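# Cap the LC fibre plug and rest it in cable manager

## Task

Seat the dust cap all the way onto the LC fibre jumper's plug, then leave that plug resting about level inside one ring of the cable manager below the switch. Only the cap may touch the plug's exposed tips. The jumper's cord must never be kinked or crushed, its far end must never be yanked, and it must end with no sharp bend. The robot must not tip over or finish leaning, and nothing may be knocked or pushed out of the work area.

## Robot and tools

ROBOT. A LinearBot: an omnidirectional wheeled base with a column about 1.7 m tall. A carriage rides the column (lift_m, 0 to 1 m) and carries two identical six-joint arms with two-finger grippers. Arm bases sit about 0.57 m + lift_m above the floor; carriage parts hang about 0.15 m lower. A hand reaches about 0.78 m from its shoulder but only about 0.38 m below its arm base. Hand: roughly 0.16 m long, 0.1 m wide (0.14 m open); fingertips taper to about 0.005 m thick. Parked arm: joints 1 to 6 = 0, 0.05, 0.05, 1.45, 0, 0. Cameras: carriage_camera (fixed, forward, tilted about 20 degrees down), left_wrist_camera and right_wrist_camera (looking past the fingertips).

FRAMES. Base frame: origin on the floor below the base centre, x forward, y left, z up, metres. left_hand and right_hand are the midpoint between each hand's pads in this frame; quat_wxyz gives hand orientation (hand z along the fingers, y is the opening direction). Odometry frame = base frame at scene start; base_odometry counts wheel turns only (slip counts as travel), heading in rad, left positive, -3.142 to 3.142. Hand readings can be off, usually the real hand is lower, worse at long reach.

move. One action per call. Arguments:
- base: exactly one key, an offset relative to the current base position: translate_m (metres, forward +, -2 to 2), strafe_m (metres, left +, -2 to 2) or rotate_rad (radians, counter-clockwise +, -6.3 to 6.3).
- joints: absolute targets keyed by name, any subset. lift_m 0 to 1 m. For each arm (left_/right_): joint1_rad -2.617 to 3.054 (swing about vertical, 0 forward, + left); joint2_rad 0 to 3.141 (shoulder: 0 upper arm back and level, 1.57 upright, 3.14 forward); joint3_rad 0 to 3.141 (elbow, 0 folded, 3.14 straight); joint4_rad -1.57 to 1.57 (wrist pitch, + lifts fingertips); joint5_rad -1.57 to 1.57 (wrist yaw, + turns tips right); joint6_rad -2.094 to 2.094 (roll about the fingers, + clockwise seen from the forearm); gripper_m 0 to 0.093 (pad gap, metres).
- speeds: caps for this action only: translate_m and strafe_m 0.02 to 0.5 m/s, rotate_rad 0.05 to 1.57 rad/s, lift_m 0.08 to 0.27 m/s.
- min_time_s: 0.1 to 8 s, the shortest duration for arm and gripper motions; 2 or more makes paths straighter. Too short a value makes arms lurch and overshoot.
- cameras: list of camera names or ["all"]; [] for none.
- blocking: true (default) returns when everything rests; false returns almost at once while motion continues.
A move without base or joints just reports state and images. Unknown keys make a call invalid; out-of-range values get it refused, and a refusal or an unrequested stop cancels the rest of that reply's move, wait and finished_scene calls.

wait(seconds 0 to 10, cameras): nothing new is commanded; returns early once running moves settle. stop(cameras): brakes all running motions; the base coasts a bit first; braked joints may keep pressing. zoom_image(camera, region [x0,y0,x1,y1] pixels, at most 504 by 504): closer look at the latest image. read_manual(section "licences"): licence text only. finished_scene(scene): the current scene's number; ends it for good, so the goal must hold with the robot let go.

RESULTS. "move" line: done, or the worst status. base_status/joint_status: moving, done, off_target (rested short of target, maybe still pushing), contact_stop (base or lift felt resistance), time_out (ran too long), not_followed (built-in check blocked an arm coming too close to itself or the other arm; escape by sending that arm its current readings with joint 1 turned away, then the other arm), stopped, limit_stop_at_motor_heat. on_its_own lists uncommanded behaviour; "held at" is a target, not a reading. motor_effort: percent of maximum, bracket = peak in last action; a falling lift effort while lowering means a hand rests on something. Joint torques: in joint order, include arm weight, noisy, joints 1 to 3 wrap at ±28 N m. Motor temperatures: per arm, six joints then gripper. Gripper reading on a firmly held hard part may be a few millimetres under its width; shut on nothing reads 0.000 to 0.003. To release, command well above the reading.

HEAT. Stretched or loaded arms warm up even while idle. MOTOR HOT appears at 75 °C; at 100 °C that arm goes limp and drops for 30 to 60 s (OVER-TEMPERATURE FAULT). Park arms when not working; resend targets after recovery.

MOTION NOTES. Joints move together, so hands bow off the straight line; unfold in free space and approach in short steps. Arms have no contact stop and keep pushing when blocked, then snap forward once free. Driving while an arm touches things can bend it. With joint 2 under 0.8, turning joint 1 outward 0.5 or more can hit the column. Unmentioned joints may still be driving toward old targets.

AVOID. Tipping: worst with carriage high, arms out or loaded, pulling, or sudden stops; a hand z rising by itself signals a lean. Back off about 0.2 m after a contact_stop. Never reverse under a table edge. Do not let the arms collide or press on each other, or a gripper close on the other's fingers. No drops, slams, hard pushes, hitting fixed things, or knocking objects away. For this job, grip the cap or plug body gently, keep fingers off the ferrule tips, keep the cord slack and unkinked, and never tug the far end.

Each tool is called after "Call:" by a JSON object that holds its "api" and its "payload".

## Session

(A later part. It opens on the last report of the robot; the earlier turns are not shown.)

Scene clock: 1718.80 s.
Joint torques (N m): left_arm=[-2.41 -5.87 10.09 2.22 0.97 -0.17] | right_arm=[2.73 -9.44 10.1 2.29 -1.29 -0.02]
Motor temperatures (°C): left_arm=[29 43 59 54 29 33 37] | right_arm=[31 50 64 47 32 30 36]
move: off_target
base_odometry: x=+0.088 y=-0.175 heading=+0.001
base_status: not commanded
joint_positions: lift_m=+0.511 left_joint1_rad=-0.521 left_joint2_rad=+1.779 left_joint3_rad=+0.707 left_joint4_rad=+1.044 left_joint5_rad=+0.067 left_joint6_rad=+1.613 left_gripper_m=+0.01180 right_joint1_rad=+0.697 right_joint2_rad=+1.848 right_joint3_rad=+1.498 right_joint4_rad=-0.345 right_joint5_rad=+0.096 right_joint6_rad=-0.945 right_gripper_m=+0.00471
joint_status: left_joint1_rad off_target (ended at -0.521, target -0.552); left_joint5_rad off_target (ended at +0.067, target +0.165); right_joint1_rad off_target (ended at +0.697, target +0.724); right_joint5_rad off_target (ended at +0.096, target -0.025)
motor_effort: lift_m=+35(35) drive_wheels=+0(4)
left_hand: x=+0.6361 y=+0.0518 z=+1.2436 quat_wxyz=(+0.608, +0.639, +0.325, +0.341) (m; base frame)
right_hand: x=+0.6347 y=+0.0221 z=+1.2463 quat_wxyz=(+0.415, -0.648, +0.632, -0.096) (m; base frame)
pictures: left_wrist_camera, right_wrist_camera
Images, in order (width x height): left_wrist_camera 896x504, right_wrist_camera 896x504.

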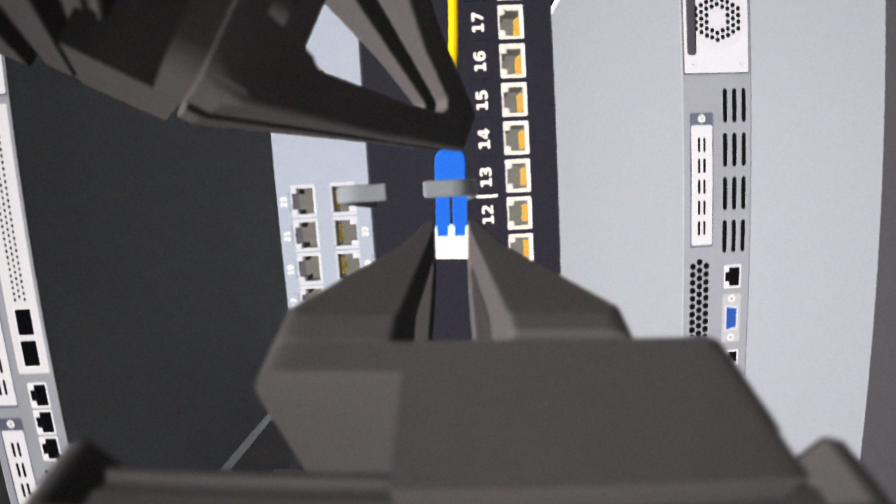

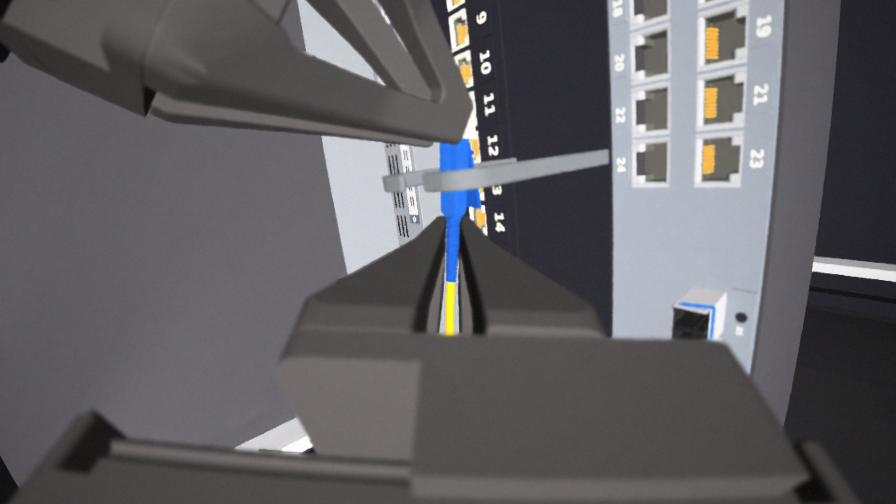

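Call:
{"api": "move", "payload": {"joints": {"left_joint1_rad":-0.5600,"left_joint5_rad":0.2050,"right_joint1_rad":0.732,"right_joint5_rad":-0.0650}, "min_time_s": 1.3, "cameras": ["left_wrist_camera", "right_wrist_camera"]}}

Call:
{"api": "zoom_image", "payload": {"camera": "left_wrist_camera", "region": [425, 165, 480, 265]}}

Call:
{"api": "zoom_image", "payload": {"camera": "right_wrist_camera", "region": [410, 110, 490, 170]}}

Scene clock: 1744.97 s.
Joint torques (N m): left_arm=[-3.08 -5.87 10.07 2.23 1.22 -0.16] | right_arm=[3.64 -9.47 9.91 2.35 -1.61 -0.06]
Motor temperatures (°C): left_arm=[30 42 59 54 30 33 37] | right_arm=[32 50 64 48 33 30 36]
move: off_target
base_odometry: x=+0.088 y=-0.175 heading=+0.001
base_status: not commanded
joint_positions: lift_m=+0.511 left_joint1_rad=-0.521 left_joint2_rad=+1.779 left_joint3_rad=+0.707 left_joint4_rad=+1.044 left_joint5_rad=+0.078 left_joint6_rad=+1.613 left_gripper_m=+0.01180 right_joint1_rad=+0.695 right_joint2_rad=+1.848 right_joint3_rad=+1.500 right_joint4_rad=-0.350 right_joint5_rad=+0.086 right_joint6_rad=-0.942 right_gripper_m=+0.00471
joint_status: left_joint1_rad off_target (ended at -0.521, target -0.560); left_joint5_rad off_target (ended at +0.078, target +0.205); right_joint1_rad off_target (ended at +0.695, target +0.732); right_joint5_rad off_target (ended at +0.086, target -0.065)
motor_effort: lift_m=+35(35) drive_wheels=+0(5)
left_hand: x=+0.6350 y=+0.0502 z=+1.2436 quat_wxyz=(+0.610, +0.641, +0.322, +0.338) (m; base frame)
right_hand: x=+0.6337 y=+0.0227 z=+1.2462 quat_wxyz=(+0.414, -0.649, +0.632, -0.091) (m; base frame)
pictures: left_wrist_camera, right_wrist_camera
Images, in order (width x height): left_wrist_camera 896x504, right_wrist_camera 896x504.

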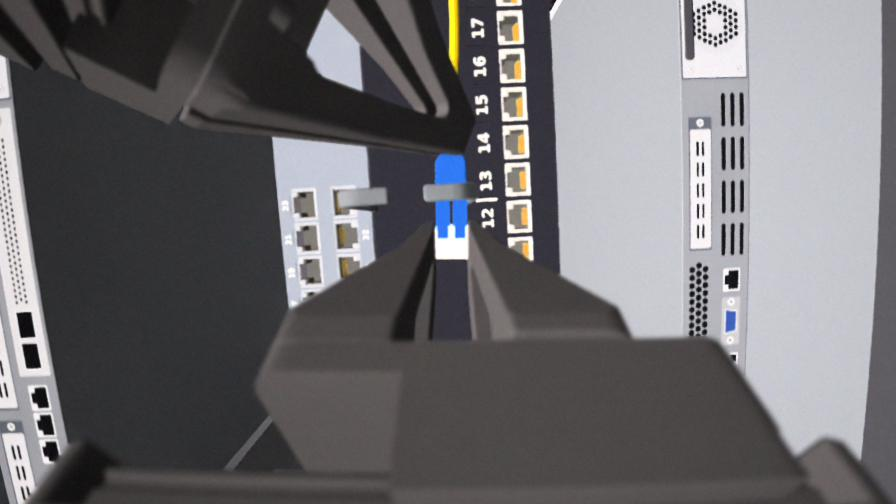

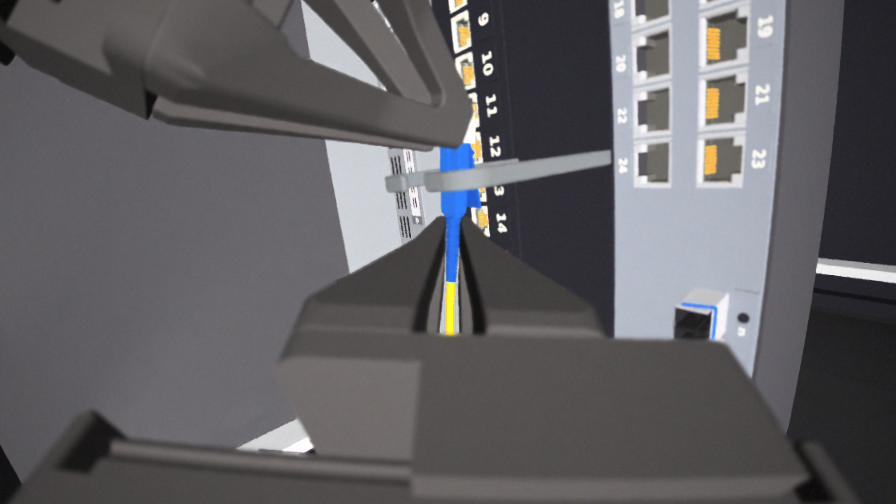

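Scaled by 5.040 from the camera's 896x504 image, which has a finer 1280x720 frame.

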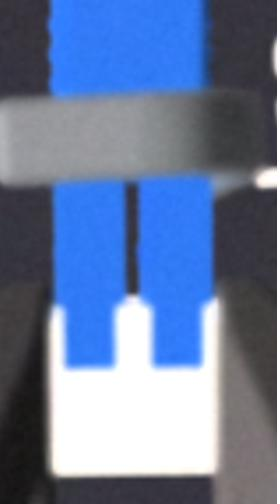

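Scaled by 6.300 from the camera's 896x504 image, which has a finer 1280x720 frame.

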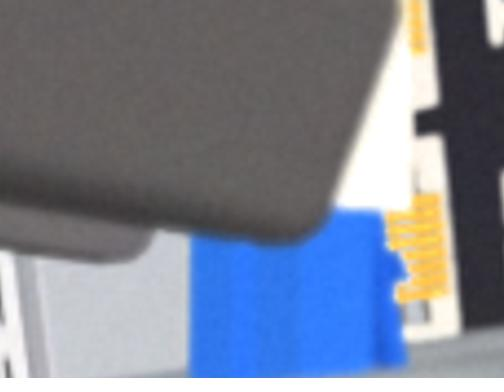

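Call:
{"api": "move", "payload": {"joints": {"left_joint1_rad":-0.5650,"left_joint5_rad":0.2250,"right_joint1_rad":0.736,"right_joint5_rad":-0.0850}, "min_time_s": 1.2, "cameras": ["left_wrist_camera", "right_wrist_camera"]}}

Call:
{"api": "zoom_image", "payload": {"camera": "left_wrist_camera", "region": [425, 165, 480, 265]}}

Call:
{"api": "zoom_image", "payload": {"camera": "right_wrist_camera", "region": [410, 110, 490, 170]}}

Scene clock: 1753.23 s.
Joint torques (N m): left_arm=[-3.45 -5.87 10.07 2.22 1.38 -0.16] | right_arm=[4.25 -9.44 9.88 2.36 -1.75 -0.06]
Motor temperatures (°C): left_arm=[30 42 59 54 31 33 37] | right_arm=[32 50 65 49 34 30 37]
move: off_target
base_odometry: x=+0.088 y=-0.175 heading=+0.001
base_status: not commanded
joint_positions: lift_m=+0.511 left_joint1_rad=-0.521 left_joint2_rad=+1.779 left_joint3_rad=+0.707 left_joint4_rad=+1.044 left_joint5_rad=+0.082 left_joint6_rad=+1.613 left_gripper_m=+0.01180 right_joint1_rad=+0.694 right_joint2_rad=+1.848 right_joint3_rad=+1.500 right_joint4_rad=-0.351 right_joint5_rad=+0.079 right_joint6_rad=-0.941 right_gripper_m=+0.00471
joint_status: left_joint1_rad off_target (ended at -0.521, target -0.565); left_joint5_rad off_target (ended at +0.082, target +0.225); right_joint1_rad off_target (ended at +0.693, target +0.736); right_joint5_rad off_target (ended at +0.079, target -0.085)
motor_effort: lift_m=+35(35) drive_wheels=-1(4)
left_hand: x=+0.6347 y=+0.0497 z=+1.2437 quat_wxyz=(+0.611, +0.641, +0.321, +0.337) (m; base frame)
right_hand: x=+0.6335 y=+0.0228 z=+1.2459 quat_wxyz=(+0.414, -0.649, +0.632, -0.088) (m; base frame)
pictures: left_wrist_camera, right_wrist_camera
Images, in order (width x height): left_wrist_camera 896x504, right_wrist_camera 896x504.

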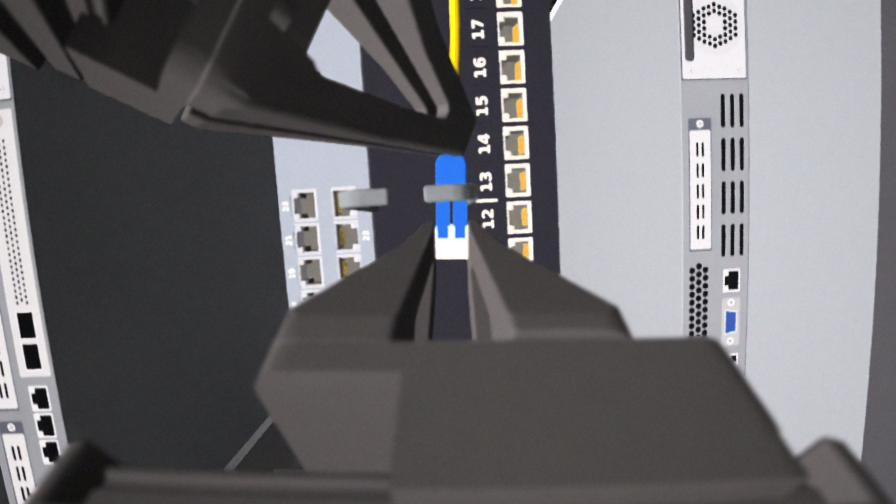

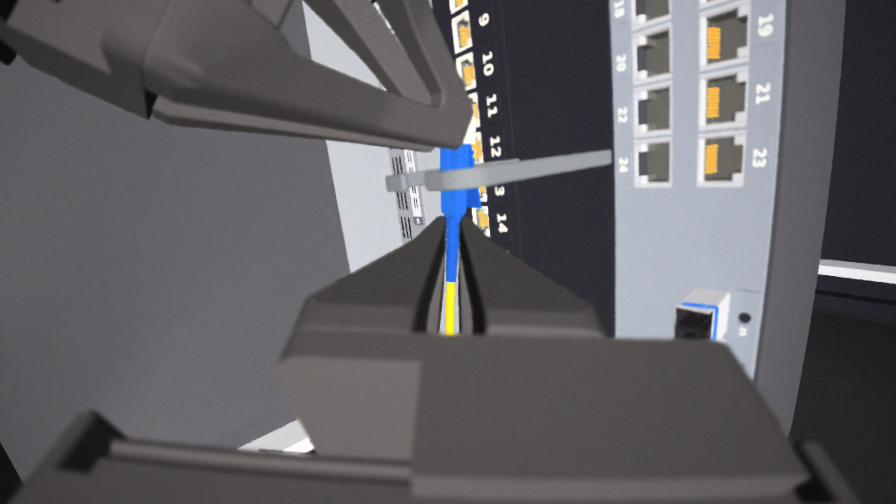

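Scaled by 5.040 from the camera's 896x504 image, which has a finer 1280x720 frame.

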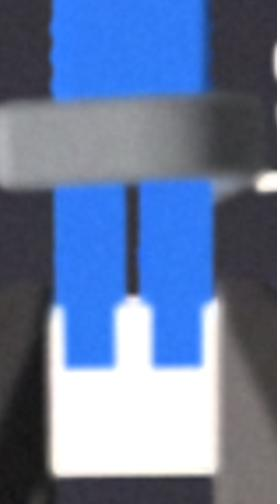

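Scaled by 6.300 from the camera's 896x504 image, which has a finer 1280x720 frame.

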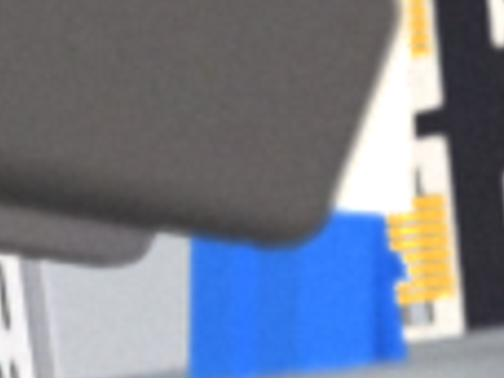

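Call:
{"api": "move", "payload": {"joints": {"left_joint1_rad":-0.5750,"left_joint5_rad":0.2550,"right_joint1_rad":0.745,"right_joint5_rad":-0.1150}, "min_time_s": 1.2, "cameras": ["left_wrist_camera", "right_wrist_camera"]}}

Call:
{"api": "zoom_image", "payload": {"camera": "right_wrist_camera", "region": [410, 110, 490, 170]}}

Call:
{"api": "zoom_image", "payload": {"camera": "left_wrist_camera", "region": [425, 165, 480, 265]}}

Scene clock: 1759.93 s.
Joint torques (N m): left_arm=[-4.25 -5.89 10.1 2.21 1.59 -0.17] | right_arm=[5.12 -9.46 9.89 2.38 -2.03 -0.09]
Motor temperatures (°C): left_arm=[30 42 59 54 31 33 37] | right_arm=[32 50 65 49 34 30 37]
move: off_target
base_odometry: x=+0.088 y=-0.175 heading=+0.001
base_status: not commanded
joint_positions: lift_m=+0.511 left_joint1_rad=-0.521 left_joint2_rad=+1.779 left_joint3_rad=+0.707 left_joint4_rad=+1.044 left_joint5_rad=+0.089 left_joint6_rad=+1.613 left_gripper_m=+0.01180 right_joint1_rad=+0.694 right_joint2_rad=+1.848 right_joint3_rad=+1.500 right_joint4_rad=-0.352 right_joint5_rad=+0.075 right_joint6_rad=-0.939 right_gripper_m=+0.00471
joint_status: left_joint1_rad off_target (ended at -0.521, target -0.575); left_joint5_rad off_target (ended at +0.088, target +0.255); right_joint1_rad off_target (ended at +0.694, target +0.745); right_joint5_rad off_target (ended at +0.075, target -0.115)
motor_effort: lift_m=+35(35) drive_wheels=+2(6)
left_hand: x=+0.6340 y=+0.0487 z=+1.2437 quat_wxyz=(+0.612, +0.642, +0.319, +0.334) (m; base frame)
right_hand: x=+0.6330 y=+0.0232 z=+1.2457 quat_wxyz=(+0.414, -0.649, +0.632, -0.085) (m; base frame)
pictures: left_wrist_camera, right_wrist_camera
Images, in order (width x height): left_wrist_camera 896x504, right_wrist_camera 896x504.

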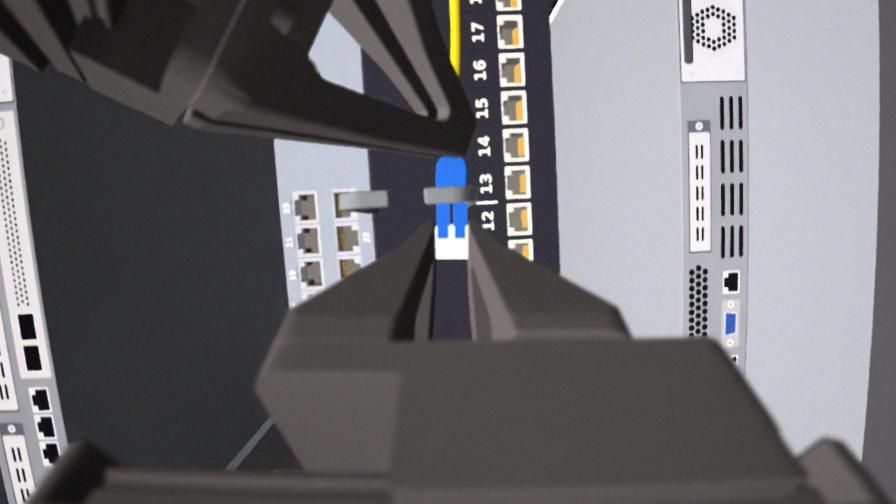

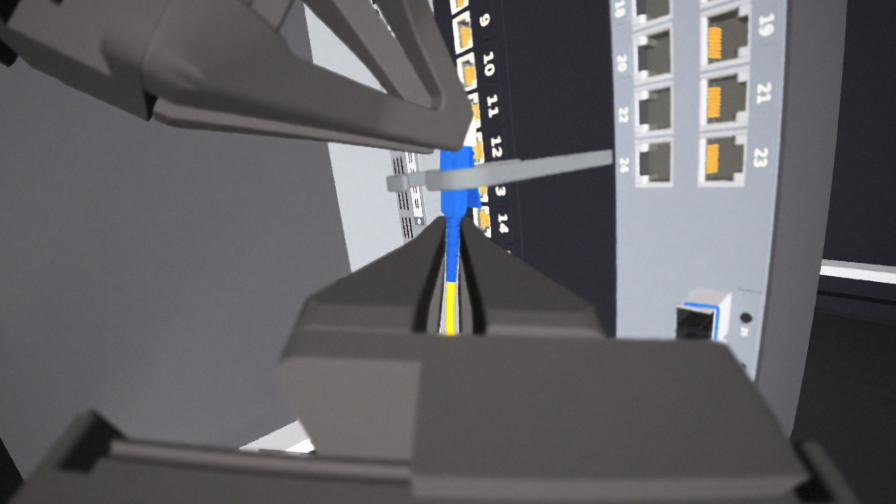

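Scaled by 6.300 from the camera's 896x504 image, which has a finer 1280x720 frame.

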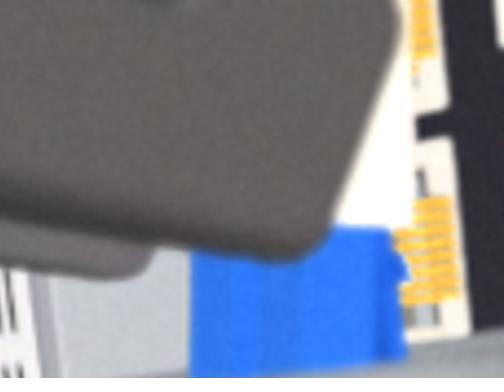

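Scaled by 5.040 from the camera's 896x504 image, which has a finer 1280x720 frame.

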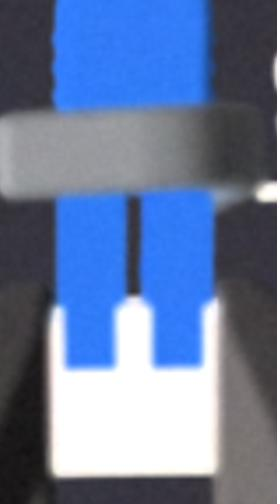

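Call:
{"api": "move", "payload": {"joints": {"left_joint1_rad":-0.5800,"left_joint5_rad":0.2750,"right_joint1_rad":0.750,"right_joint5_rad":-0.1350}, "min_time_s": 1.2, "cameras": ["left_wrist_camera", "right_wrist_camera"]}}

Call:
{"api": "zoom_image", "payload": {"camera": "right_wrist_camera", "region": [410, 110, 490, 170]}}

Call:
{"api": "zoom_image", "payload": {"camera": "left_wrist_camera", "region": [425, 165, 480, 265]}}

Scene clock: 1772.00 s.
Joint torques (N m): left_arm=[-4.68 -5.86 10.09 2.22 1.75 -0.16] | right_arm=[5.63 -9.46 9.88 2.38 -2.22 -0.09]
Motor temperatures (°C): left_arm=[31 42 60 54 33 33 37] | right_arm=[32 50 66 50 36 30 37]
move: off_target
base_odometry: x=+0.088 y=-0.175 heading=+0.001
base_status: not commanded
joint_positions: lift_m=+0.511 left_joint1_rad=-0.521 left_joint2_rad=+1.779 left_joint3_rad=+0.707 left_joint4_rad=+1.044 left_joint5_rad=+0.091 left_joint6_rad=+1.613 left_gripper_m=+0.01180 right_joint1_rad=+0.694 right_joint2_rad=+1.848 right_joint3_rad=+1.500 right_joint4_rad=-0.353 right_joint5_rad=+0.074 right_joint6_rad=-0.938 right_gripper_m=+0.00471
joint_status: left_joint1_rad off_target (ended at -0.521, target -0.580); left_joint5_rad off_target (ended at +0.091, target +0.275); right_joint1_rad off_target (ended at +0.694, target +0.750); right_joint5_rad off_target (ended at +0.074, target -0.135)
motor_effort: lift_m=+35(35) drive_wheels=-5(5)
left_hand: x=+0.6337 y=+0.0484 z=+1.2437 quat_wxyz=(+0.612, +0.642, +0.318, +0.334) (m; base frame)
right_hand: x=+0.6328 y=+0.0234 z=+1.2456 quat_wxyz=(+0.414, -0.649, +0.633, -0.085) (m; base frame)
pictures: left_wrist_camera, right_wrist_camera
Images, in order (width x height): left_wrist_camera 896x504, right_wrist_camera 896x504.

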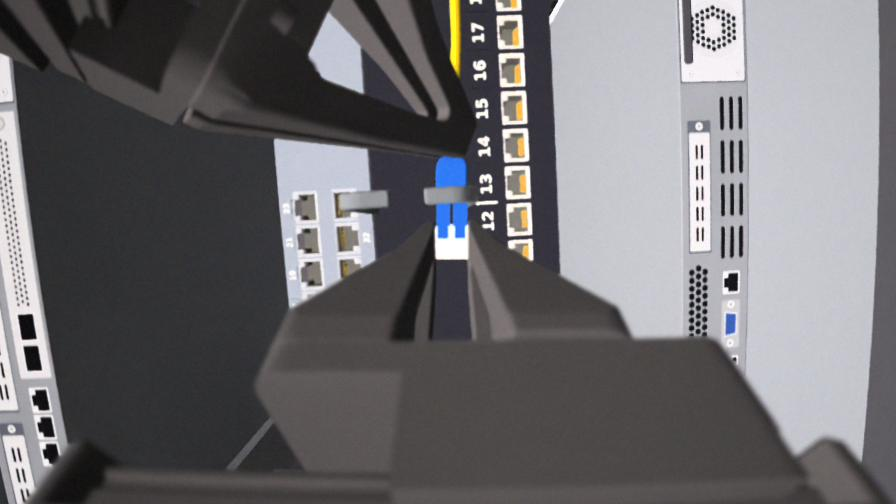

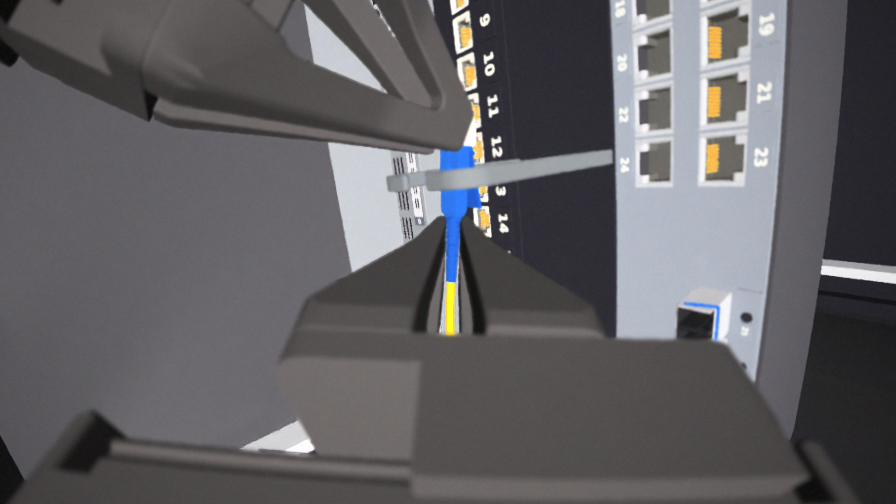

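Scaled by 6.300 from the camera's 896x504 image, which has a finer 1280x720 frame.

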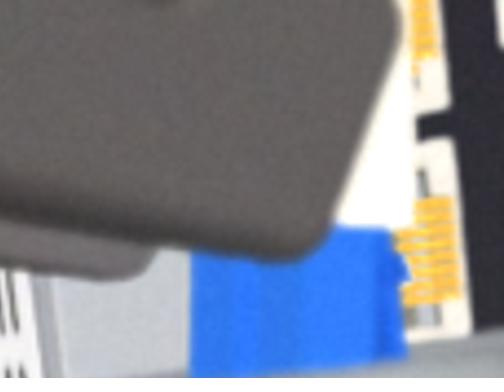

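Scaled by 5.040 from the camera's 896x504 image, which has a finer 1280x720 frame.

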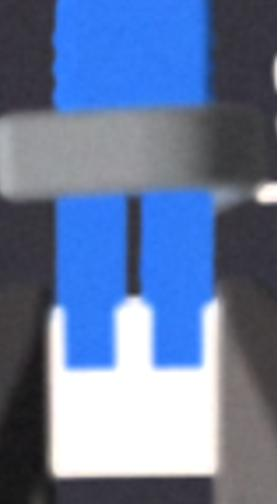

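Call:
{"api": "move", "payload": {"joints": {"left_joint1_rad":-0.5920,"left_joint5_rad":0.3150,"right_joint1_rad":0.762,"right_joint5_rad":-0.1750}, "min_time_s": 1.2, "cameras": ["left_wrist_camera", "right_wrist_camera"]}}

Call:
{"api": "zoom_image", "payload": {"camera": "right_wrist_camera", "region": [410, 110, 490, 170]}}

Call:
{"api": "zoom_image", "payload": {"camera": "left_wrist_camera", "region": [425, 165, 480, 265]}}

Scene clock: 1790.13 s.
Joint torques (N m): left_arm=[-5.61 -6.15 9.73 2.22 1.8 -0.16] | right_arm=[0.62 -10.44 7.76 2.51 -0.23 -0.05]
Motor temperatures (°C): left_arm=[31 42 60 54 34 33 37] | right_arm=[33 50 66 51 37 30 37]
move: not_followed
base_odometry: x=+0.088 y=-0.175 heading=+0.001
base_status: not commanded
joint_positions: lift_m=+0.511 left_joint1_rad=-0.521 left_joint2_rad=+1.782 left_joint3_rad=+0.711 left_joint4_rad=+1.043 left_joint5_rad=+0.126 left_joint6_rad=+1.613 left_gripper_m=+0.01175 right_joint1_rad=+0.687 right_joint2_rad=+1.843 right_joint3_rad=+1.504 right_joint4_rad=-0.381 right_joint5_rad=+0.091 right_joint6_rad=-0.935 right_gripper_m=+0.00471
joint_status: left_joint1_rad off_target (ended at -0.521, target -0.592); left_joint5_rad off_target (ended at +0.126, target +0.315); right_joint1_rad not_followed (moved -0.007 of +0.068); right_joint5_rad not_followed (moved +0.017 of -0.249)
motor_effort: lift_m=+35(35) drive_wheels=+2(3)
left_hand: x=+0.6310 y=+0.0430 z=+1.2436 quat_wxyz=(+0.618, +0.648, +0.307, +0.323) (m; base frame)
right_hand: x=+0.6335 y=+0.0154 z=+1.2448 quat_wxyz=(+0.404, -0.647, +0.640, -0.092) (m; base frame)
pictures: left_wrist_camera, right_wrist_camera
led back after a hold (left arm): the arm was led back toward your command in small steps, so it may still be short of it.
joint command not followed: on one or more control steps a check withheld the commanded joint targets of the left arm, and it was not sent them on those steps.
cause: the commanded joint targets, or the way to them, would bring a part of the robot too close to another arm (this arm's wrist (the part past joint 4) and the right arm's wrist camera, along the way the arms are being sent, or toward where that arm still pushes).
joint command not followed: on one or more control steps a check withheld the commanded joint targets of the right arm, and it was not sent them on those steps. On the call's last step the targets were still withheld.
cause: the commanded joint targets, or the way to them, would bring a part of the robot too close to another arm (this arm's wrist camera and the left arm's wrist (the part past joint 4), along the way the arms are being sent, or toward where that arm still pushes).
Images, in order (width x height): left_wrist_camera 896x504, right_wrist_camera 896x504.

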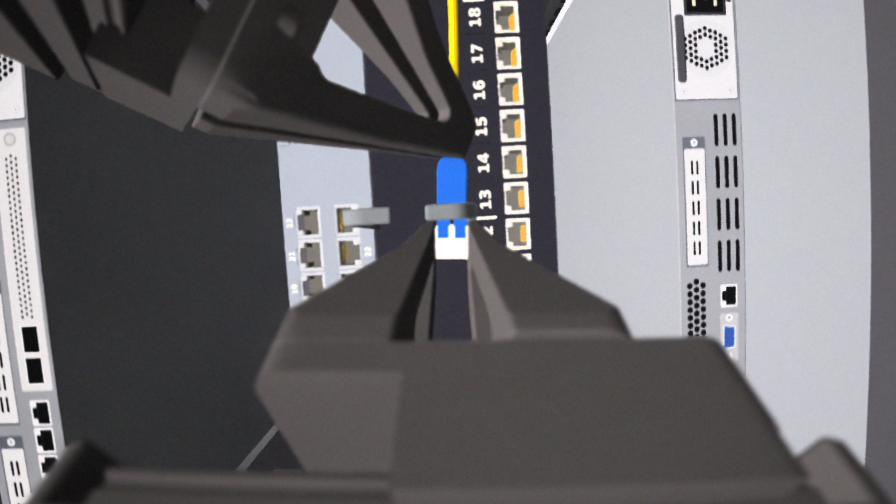

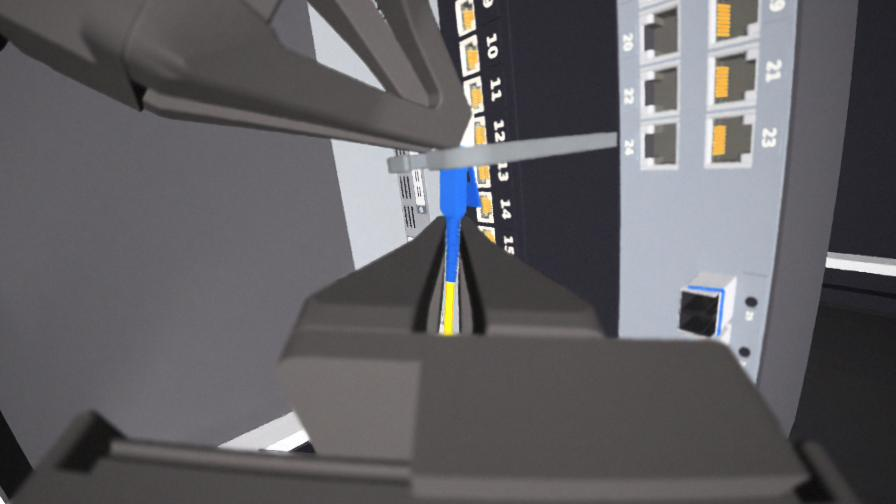

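Scaled by 6.300 from the camera's 896x504 image, which has a finer 1280x720 frame.

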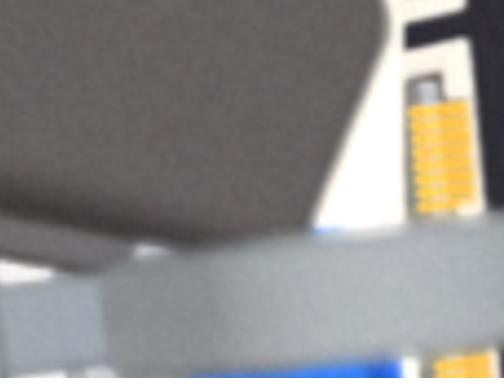

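Scaled by 5.040 from the camera's 896x504 image, which has a finer 1280x720 frame.

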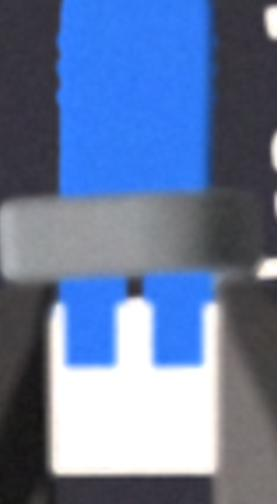

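Call:
{"api": "move", "payload": {"joints": {"left_joint1_rad":-0.523,"left_joint2_rad":1.785,"left_joint3_rad":0.735,"left_joint4_rad":1.050,"left_joint5_rad":0.130,"left_joint6_rad":1.606}, "min_time_s": 0.5, "cameras": ["left_wrist_camera", "right_wrist_camera"]}}

Call:
{"api": "zoom_image", "payload": {"camera": "right_wrist_camera", "region": [410, 110, 490, 170]}}

Call:
{"api": "zoom_image", "payload": {"camera": "left_wrist_camera", "region": [425, 165, 480, 265]}}

Scene clock: 1798.33 s.
Joint torques (N m): left_arm=[-0.9 -6.94 8.75 2.2 0.45 -0.12] | right_arm=[7.53 -9.43 9.58 2.4 -2.31 -0.2]
Motor temperatures (°C): left_arm=[32 43 59 54 35 33 37] | right_arm=[32 51 65 51 36 30 37]
move: off_target
base_odometry: x=+0.088 y=-0.175 heading=+0.001
base_status: not commanded
joint_positions: lift_m=+0.511 left_joint1_rad=-0.511 left_joint2_rad=+1.782 left_joint3_rad=+0.711 left_joint4_rad=+1.043 left_joint5_rad=+0.090 left_joint6_rad=+1.613 left_gripper_m=+0.01175 right_joint1_rad=+0.687 right_joint2_rad=+1.848 right_joint3_rad=+1.504 right_joint4_rad=-0.354 right_joint5_rad=+0.039 right_joint6_rad=-0.928 right_gripper_m=+0.00467
joint_status: left_joint5_rad off_target (ended at +0.090, target +0.130); the others done
on_its_own: right_joint5_rad moved -0.052 toward your old target -0.175
motor_effort: lift_m=+35(35) drive_wheels=-1(3)
left_hand: x=+0.6373 y=+0.0522 z=+1.2436 quat_wxyz=(+0.610, +0.641, +0.322, +0.337) (m; base frame)
right_hand: x=+0.6318 y=+0.0258 z=+1.2469 quat_wxyz=(+0.417, -0.649, +0.632, -0.068) (m; base frame)
pictures: left_wrist_camera, right_wrist_camera
held back during your reply time (right arm), on 110 control steps: a part of the arm was too close to another arm, or the arm's last command would have brought one too close.
led back after a hold (right arm): the arm was led back toward your command in small steps, so it may still be short of it.
joint command not followed: on one or more control steps a check withheld the commanded joint targets of the right arm, and it was not sent them on those steps.
cause: the commanded joint targets, or the way to them, would bring a part of the robot too close to another arm (this arm's wrist camera and the left arm's wrist (the part past joint 4), at the place that arm is still heading or pushing toward).
Images, in order (width x height): left_wrist_camera 896x504, right_wrist_camera 896x504.

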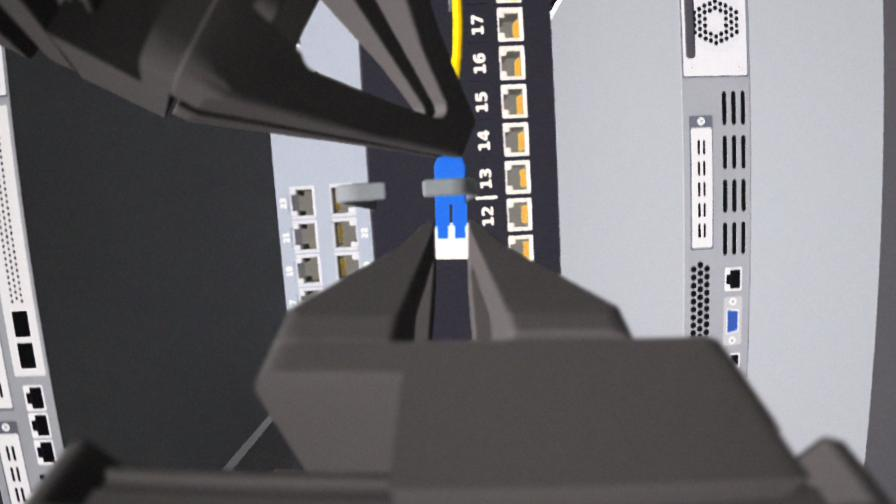

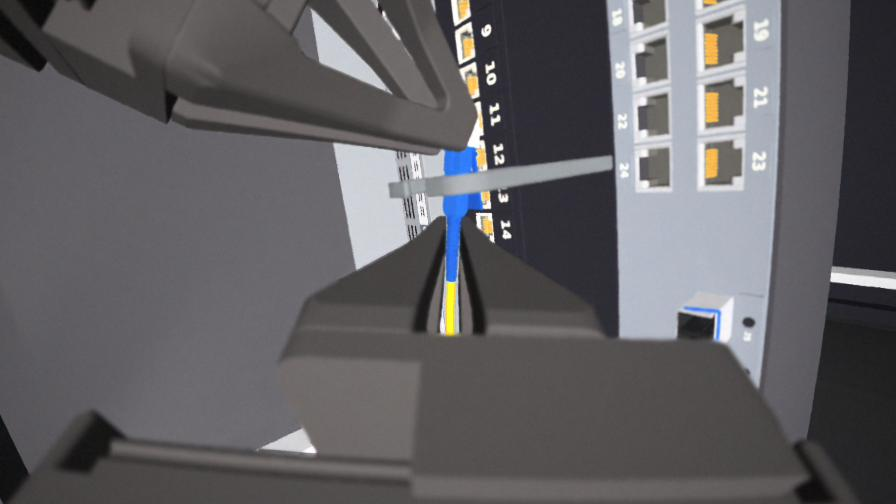

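Scaled by 6.300 from the camera's 896x504 image, which has a finer 1280x720 frame.

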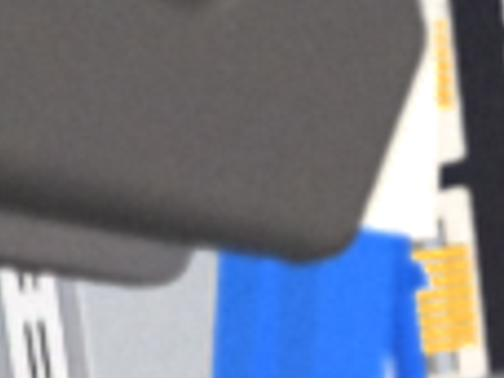

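Scaled by 5.040 from the camera's 896x504 image, which has a finer 1280x720 frame.

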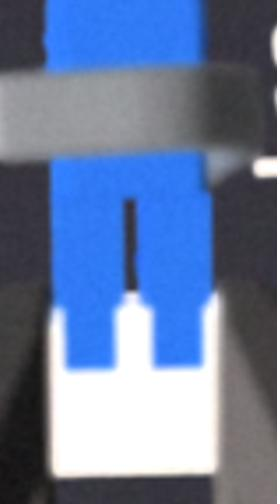

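Call:
{"api": "move", "payload": {"joints": {"right_joint1_rad":0.690,"right_joint2_rad":1.865,"right_joint3_rad":1.524,"right_joint4_rad":-0.346,"right_joint5_rad":0.055,"right_joint6_rad":-0.935}, "min_time_s": 0.5, "cameras": ["left_wrist_camera", "right_wrist_camera"]}}

Call:
{"api": "zoom_image", "payload": {"camera": "left_wrist_camera", "region": [425, 165, 480, 265]}}

Call:
{"api": "zoom_image", "payload": {"camera": "right_wrist_camera", "region": [370, 90, 540, 300]}}

Scene clock: 1806.83 s.
Joint torques (N m): left_arm=[-0.87 -6.95 8.76 2.2 0.39 -0.12] | right_arm=[0.38 -9.47 9.57 2.4 -0.11 -0.14]
Motor temperatures (°C): left_arm=[31 44 58 54 34 33 37] | right_arm=[33 51 65 52 37 30 37]
move: done
base_odometry: x=+0.088 y=-0.175 heading=+0.001
base_status: not commanded
joint_positions: lift_m=+0.511 left_joint1_rad=-0.511 left_joint2_rad=+1.782 left_joint3_rad=+0.711 left_joint4_rad=+1.043 left_joint5_rad=+0.095 left_joint6_rad=+1.613 left_gripper_m=+0.01175 right_joint1_rad=+0.686 right_joint2_rad=+1.848 right_joint3_rad=+1.504 right_joint4_rad=-0.354 right_joint5_rad=+0.064 right_joint6_rad=-0.927 right_gripper_m=+0.00463
joint_status: all done
motor_effort: lift_m=+35(35) drive_wheels=+0(4)
left_hand: x=+0.6368 y=+0.0515 z=+1.2436 quat_wxyz=(+0.611, +0.641, +0.320, +0.336) (m; base frame)
right_hand: x=+0.6347 y=+0.0219 z=+1.2470 quat_wxyz=(+0.416, -0.645, +0.637, -0.080) (m; base frame)
pictures: left_wrist_camera, right_wrist_camera
Images, in order (width x height): left_wrist_camera 896x504, right_wrist_camera 896x504.

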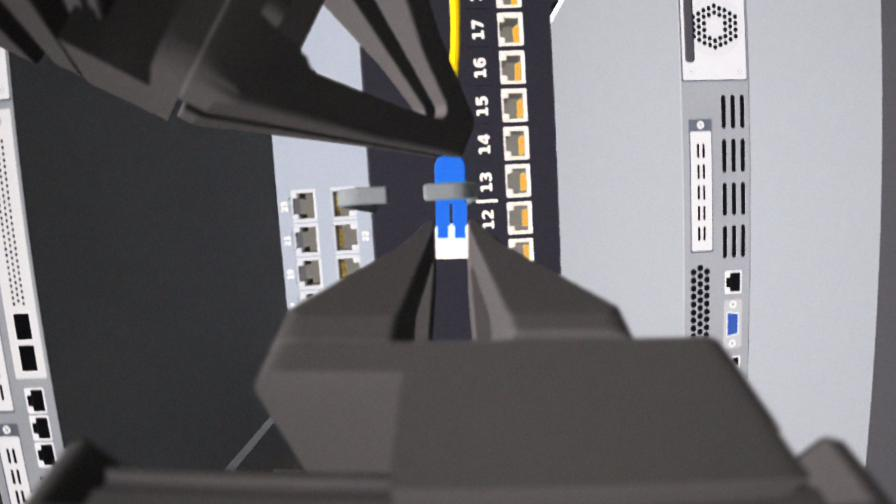

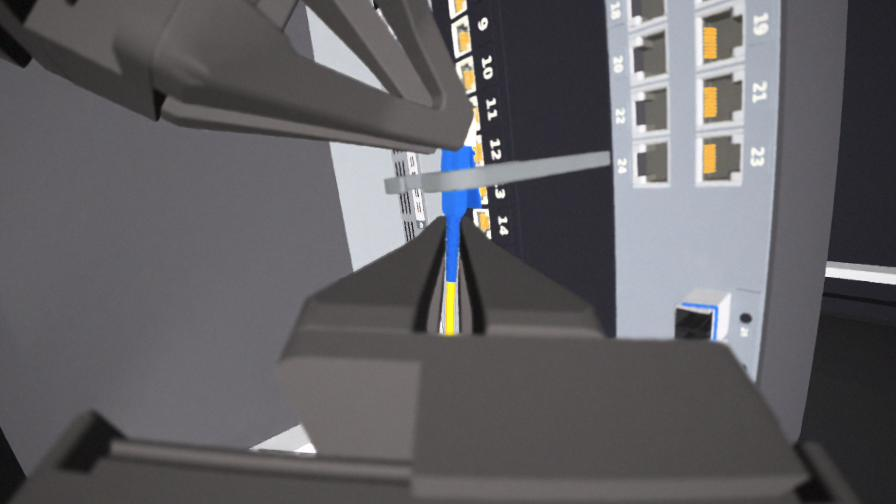

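Scaled by 5.040 from the camera's 896x504 image, which has a finer 1280x720 frame.

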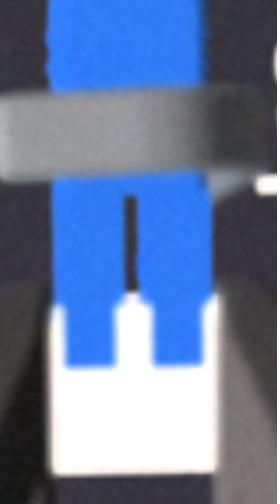

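Scaled by 2.400 from the camera's 896x504 image, which has a finer 1280x720 frame.

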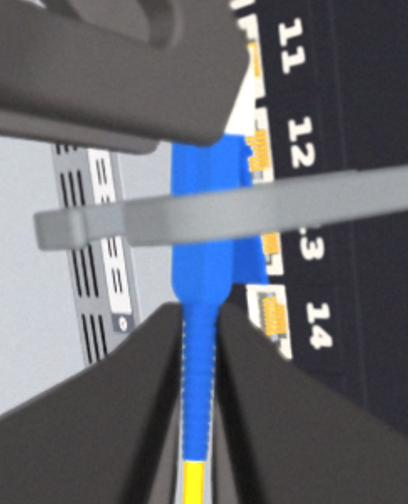

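Call:
{"api": "move", "payload": {"joints": {"left_gripper_m":0.040}, "min_time_s": 1.0, "cameras": ["left_wrist_camera"]}}

Call:
{"api": "move", "payload": {"joints": {"left_joint2_rad":1.755,"left_joint3_rad":0.697}, "min_time_s": 0.4, "cameras": ["left_wrist_camera"]}}

Scene clock: 1820.67 s.
Joint torques (N m): left_arm=[-0.58 -6.97 8.75 2.2 0.18 -0.13] | right_arm=[0.36 -9.48 9.59 2.35 -0.11 -0.13]
Motor temperatures (°C): left_arm=[31 45 57 54 32 33 37] | right_arm=[32 50 65 52 35 30 37]
move: done
base_odometry: x=+0.088 y=-0.175 heading=+0.001
base_status: not commanded
joint_positions: lift_m=+0.511 left_joint1_rad=-0.516 left_joint2_rad=+1.782 left_joint3_rad=+0.711 left_joint4_rad=+1.043 left_joint5_rad=+0.117 left_joint6_rad=+1.613 left_gripper_m=+0.03989 right_joint1_rad=+0.686 right_joint2_rad=+1.848 right_joint3_rad=+1.504 right_joint4_rad=-0.349 right_joint5_rad=+0.064 right_joint6_rad=-0.927 right_gripper_m=+0.00455
joint_status: all done
motor_effort: lift_m=+35(35) drive_wheels=+3(3)
left_hand: x=+0.6335 y=+0.0466 z=+1.2436 quat_wxyz=(+0.616, +0.646, +0.312, +0.327) (m; base frame)
right_hand: x=+0.6352 y=+0.0224 z=+1.2478 quat_wxyz=(+0.418, -0.644, +0.636, -0.080) (m; base frame)
pictures: left_wrist_camera
Images, in order (width x height): left_wrist_camera 896x504.

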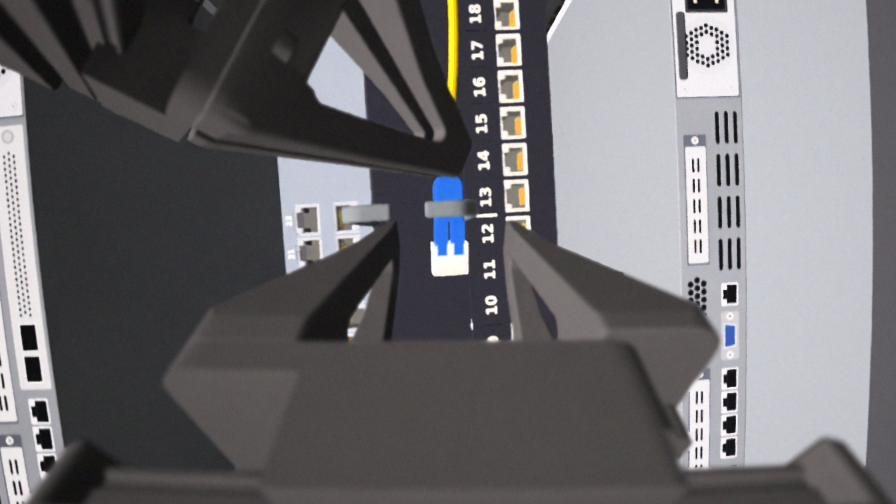

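Scene clock: 1821.37 s.
Joint torques (N m): left_arm=[-0.57 -9.4 5.45 2.2 0.18 -0.12] | right_arm=[0.35 -9.47 9.57 2.35 -0.11 -0.13]
Motor temperatures (°C): left_arm=[31 45 57 54 32 33 36] | right_arm=[32 50 65 52 35 30 37]
move: done
base_odometry: x=+0.088 y=-0.175 heading=+0.001
base_status: not commanded
joint_positions: lift_m=+0.511 left_joint1_rad=-0.516 left_joint2_rad=+1.782 left_joint3_rad=+0.711 left_joint4_rad=+1.043 left_joint5_rad=+0.117 left_joint6_rad=+1.613 left_gripper_m=+0.03989 right_joint1_rad=+0.686 right_joint2_rad=+1.848 right_joint3_rad=+1.504 right_joint4_rad=-0.349 right_joint5_rad=+0.064 right_joint6_rad=-0.927 right_gripper_m=+0.00455
joint_status: all done
motor_effort: lift_m=+35(35) drive_wheels=-1(2)
left_hand: x=+0.6335 y=+0.0466 z=+1.2436 quat_wxyz=(+0.616, +0.646, +0.312, +0.327) (m; base frame)
right_hand: x=+0.6352 y=+0.0224 z=+1.2478 quat_wxyz=(+0.418, -0.644, +0.636, -0.080) (m; base frame)
pictures: left_wrist_camera
Images, in order (width x height): left_wrist_camera 896x504.

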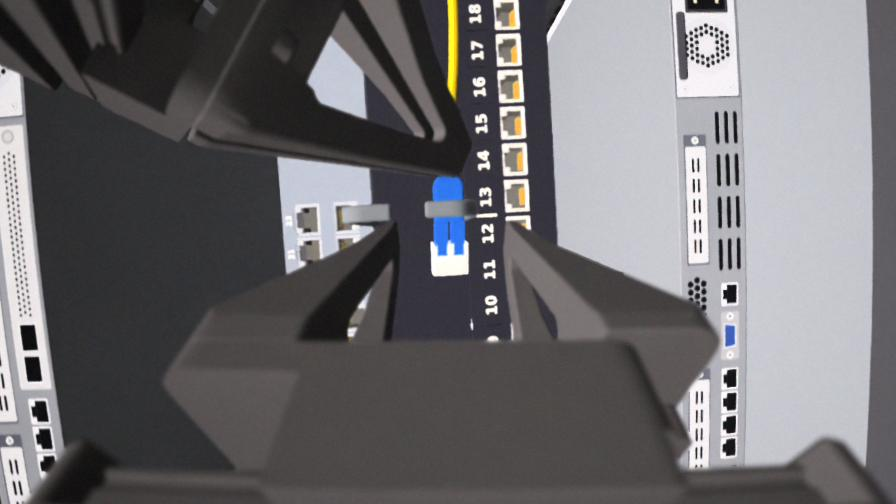

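Call:
{"api": "zoom_image", "payload": {"camera": "left_wrist_camera", "region": [410, 160, 500, 290]}}

Scaled by 3.877 from the camera's 896x504 image, which has a finer 1280x720 frame.

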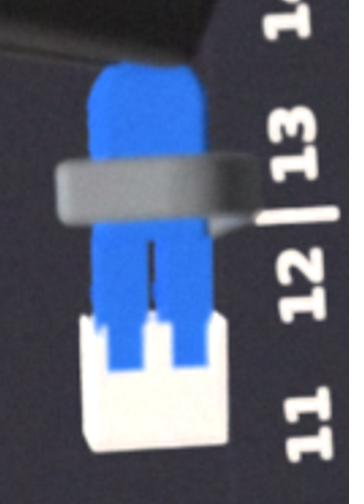

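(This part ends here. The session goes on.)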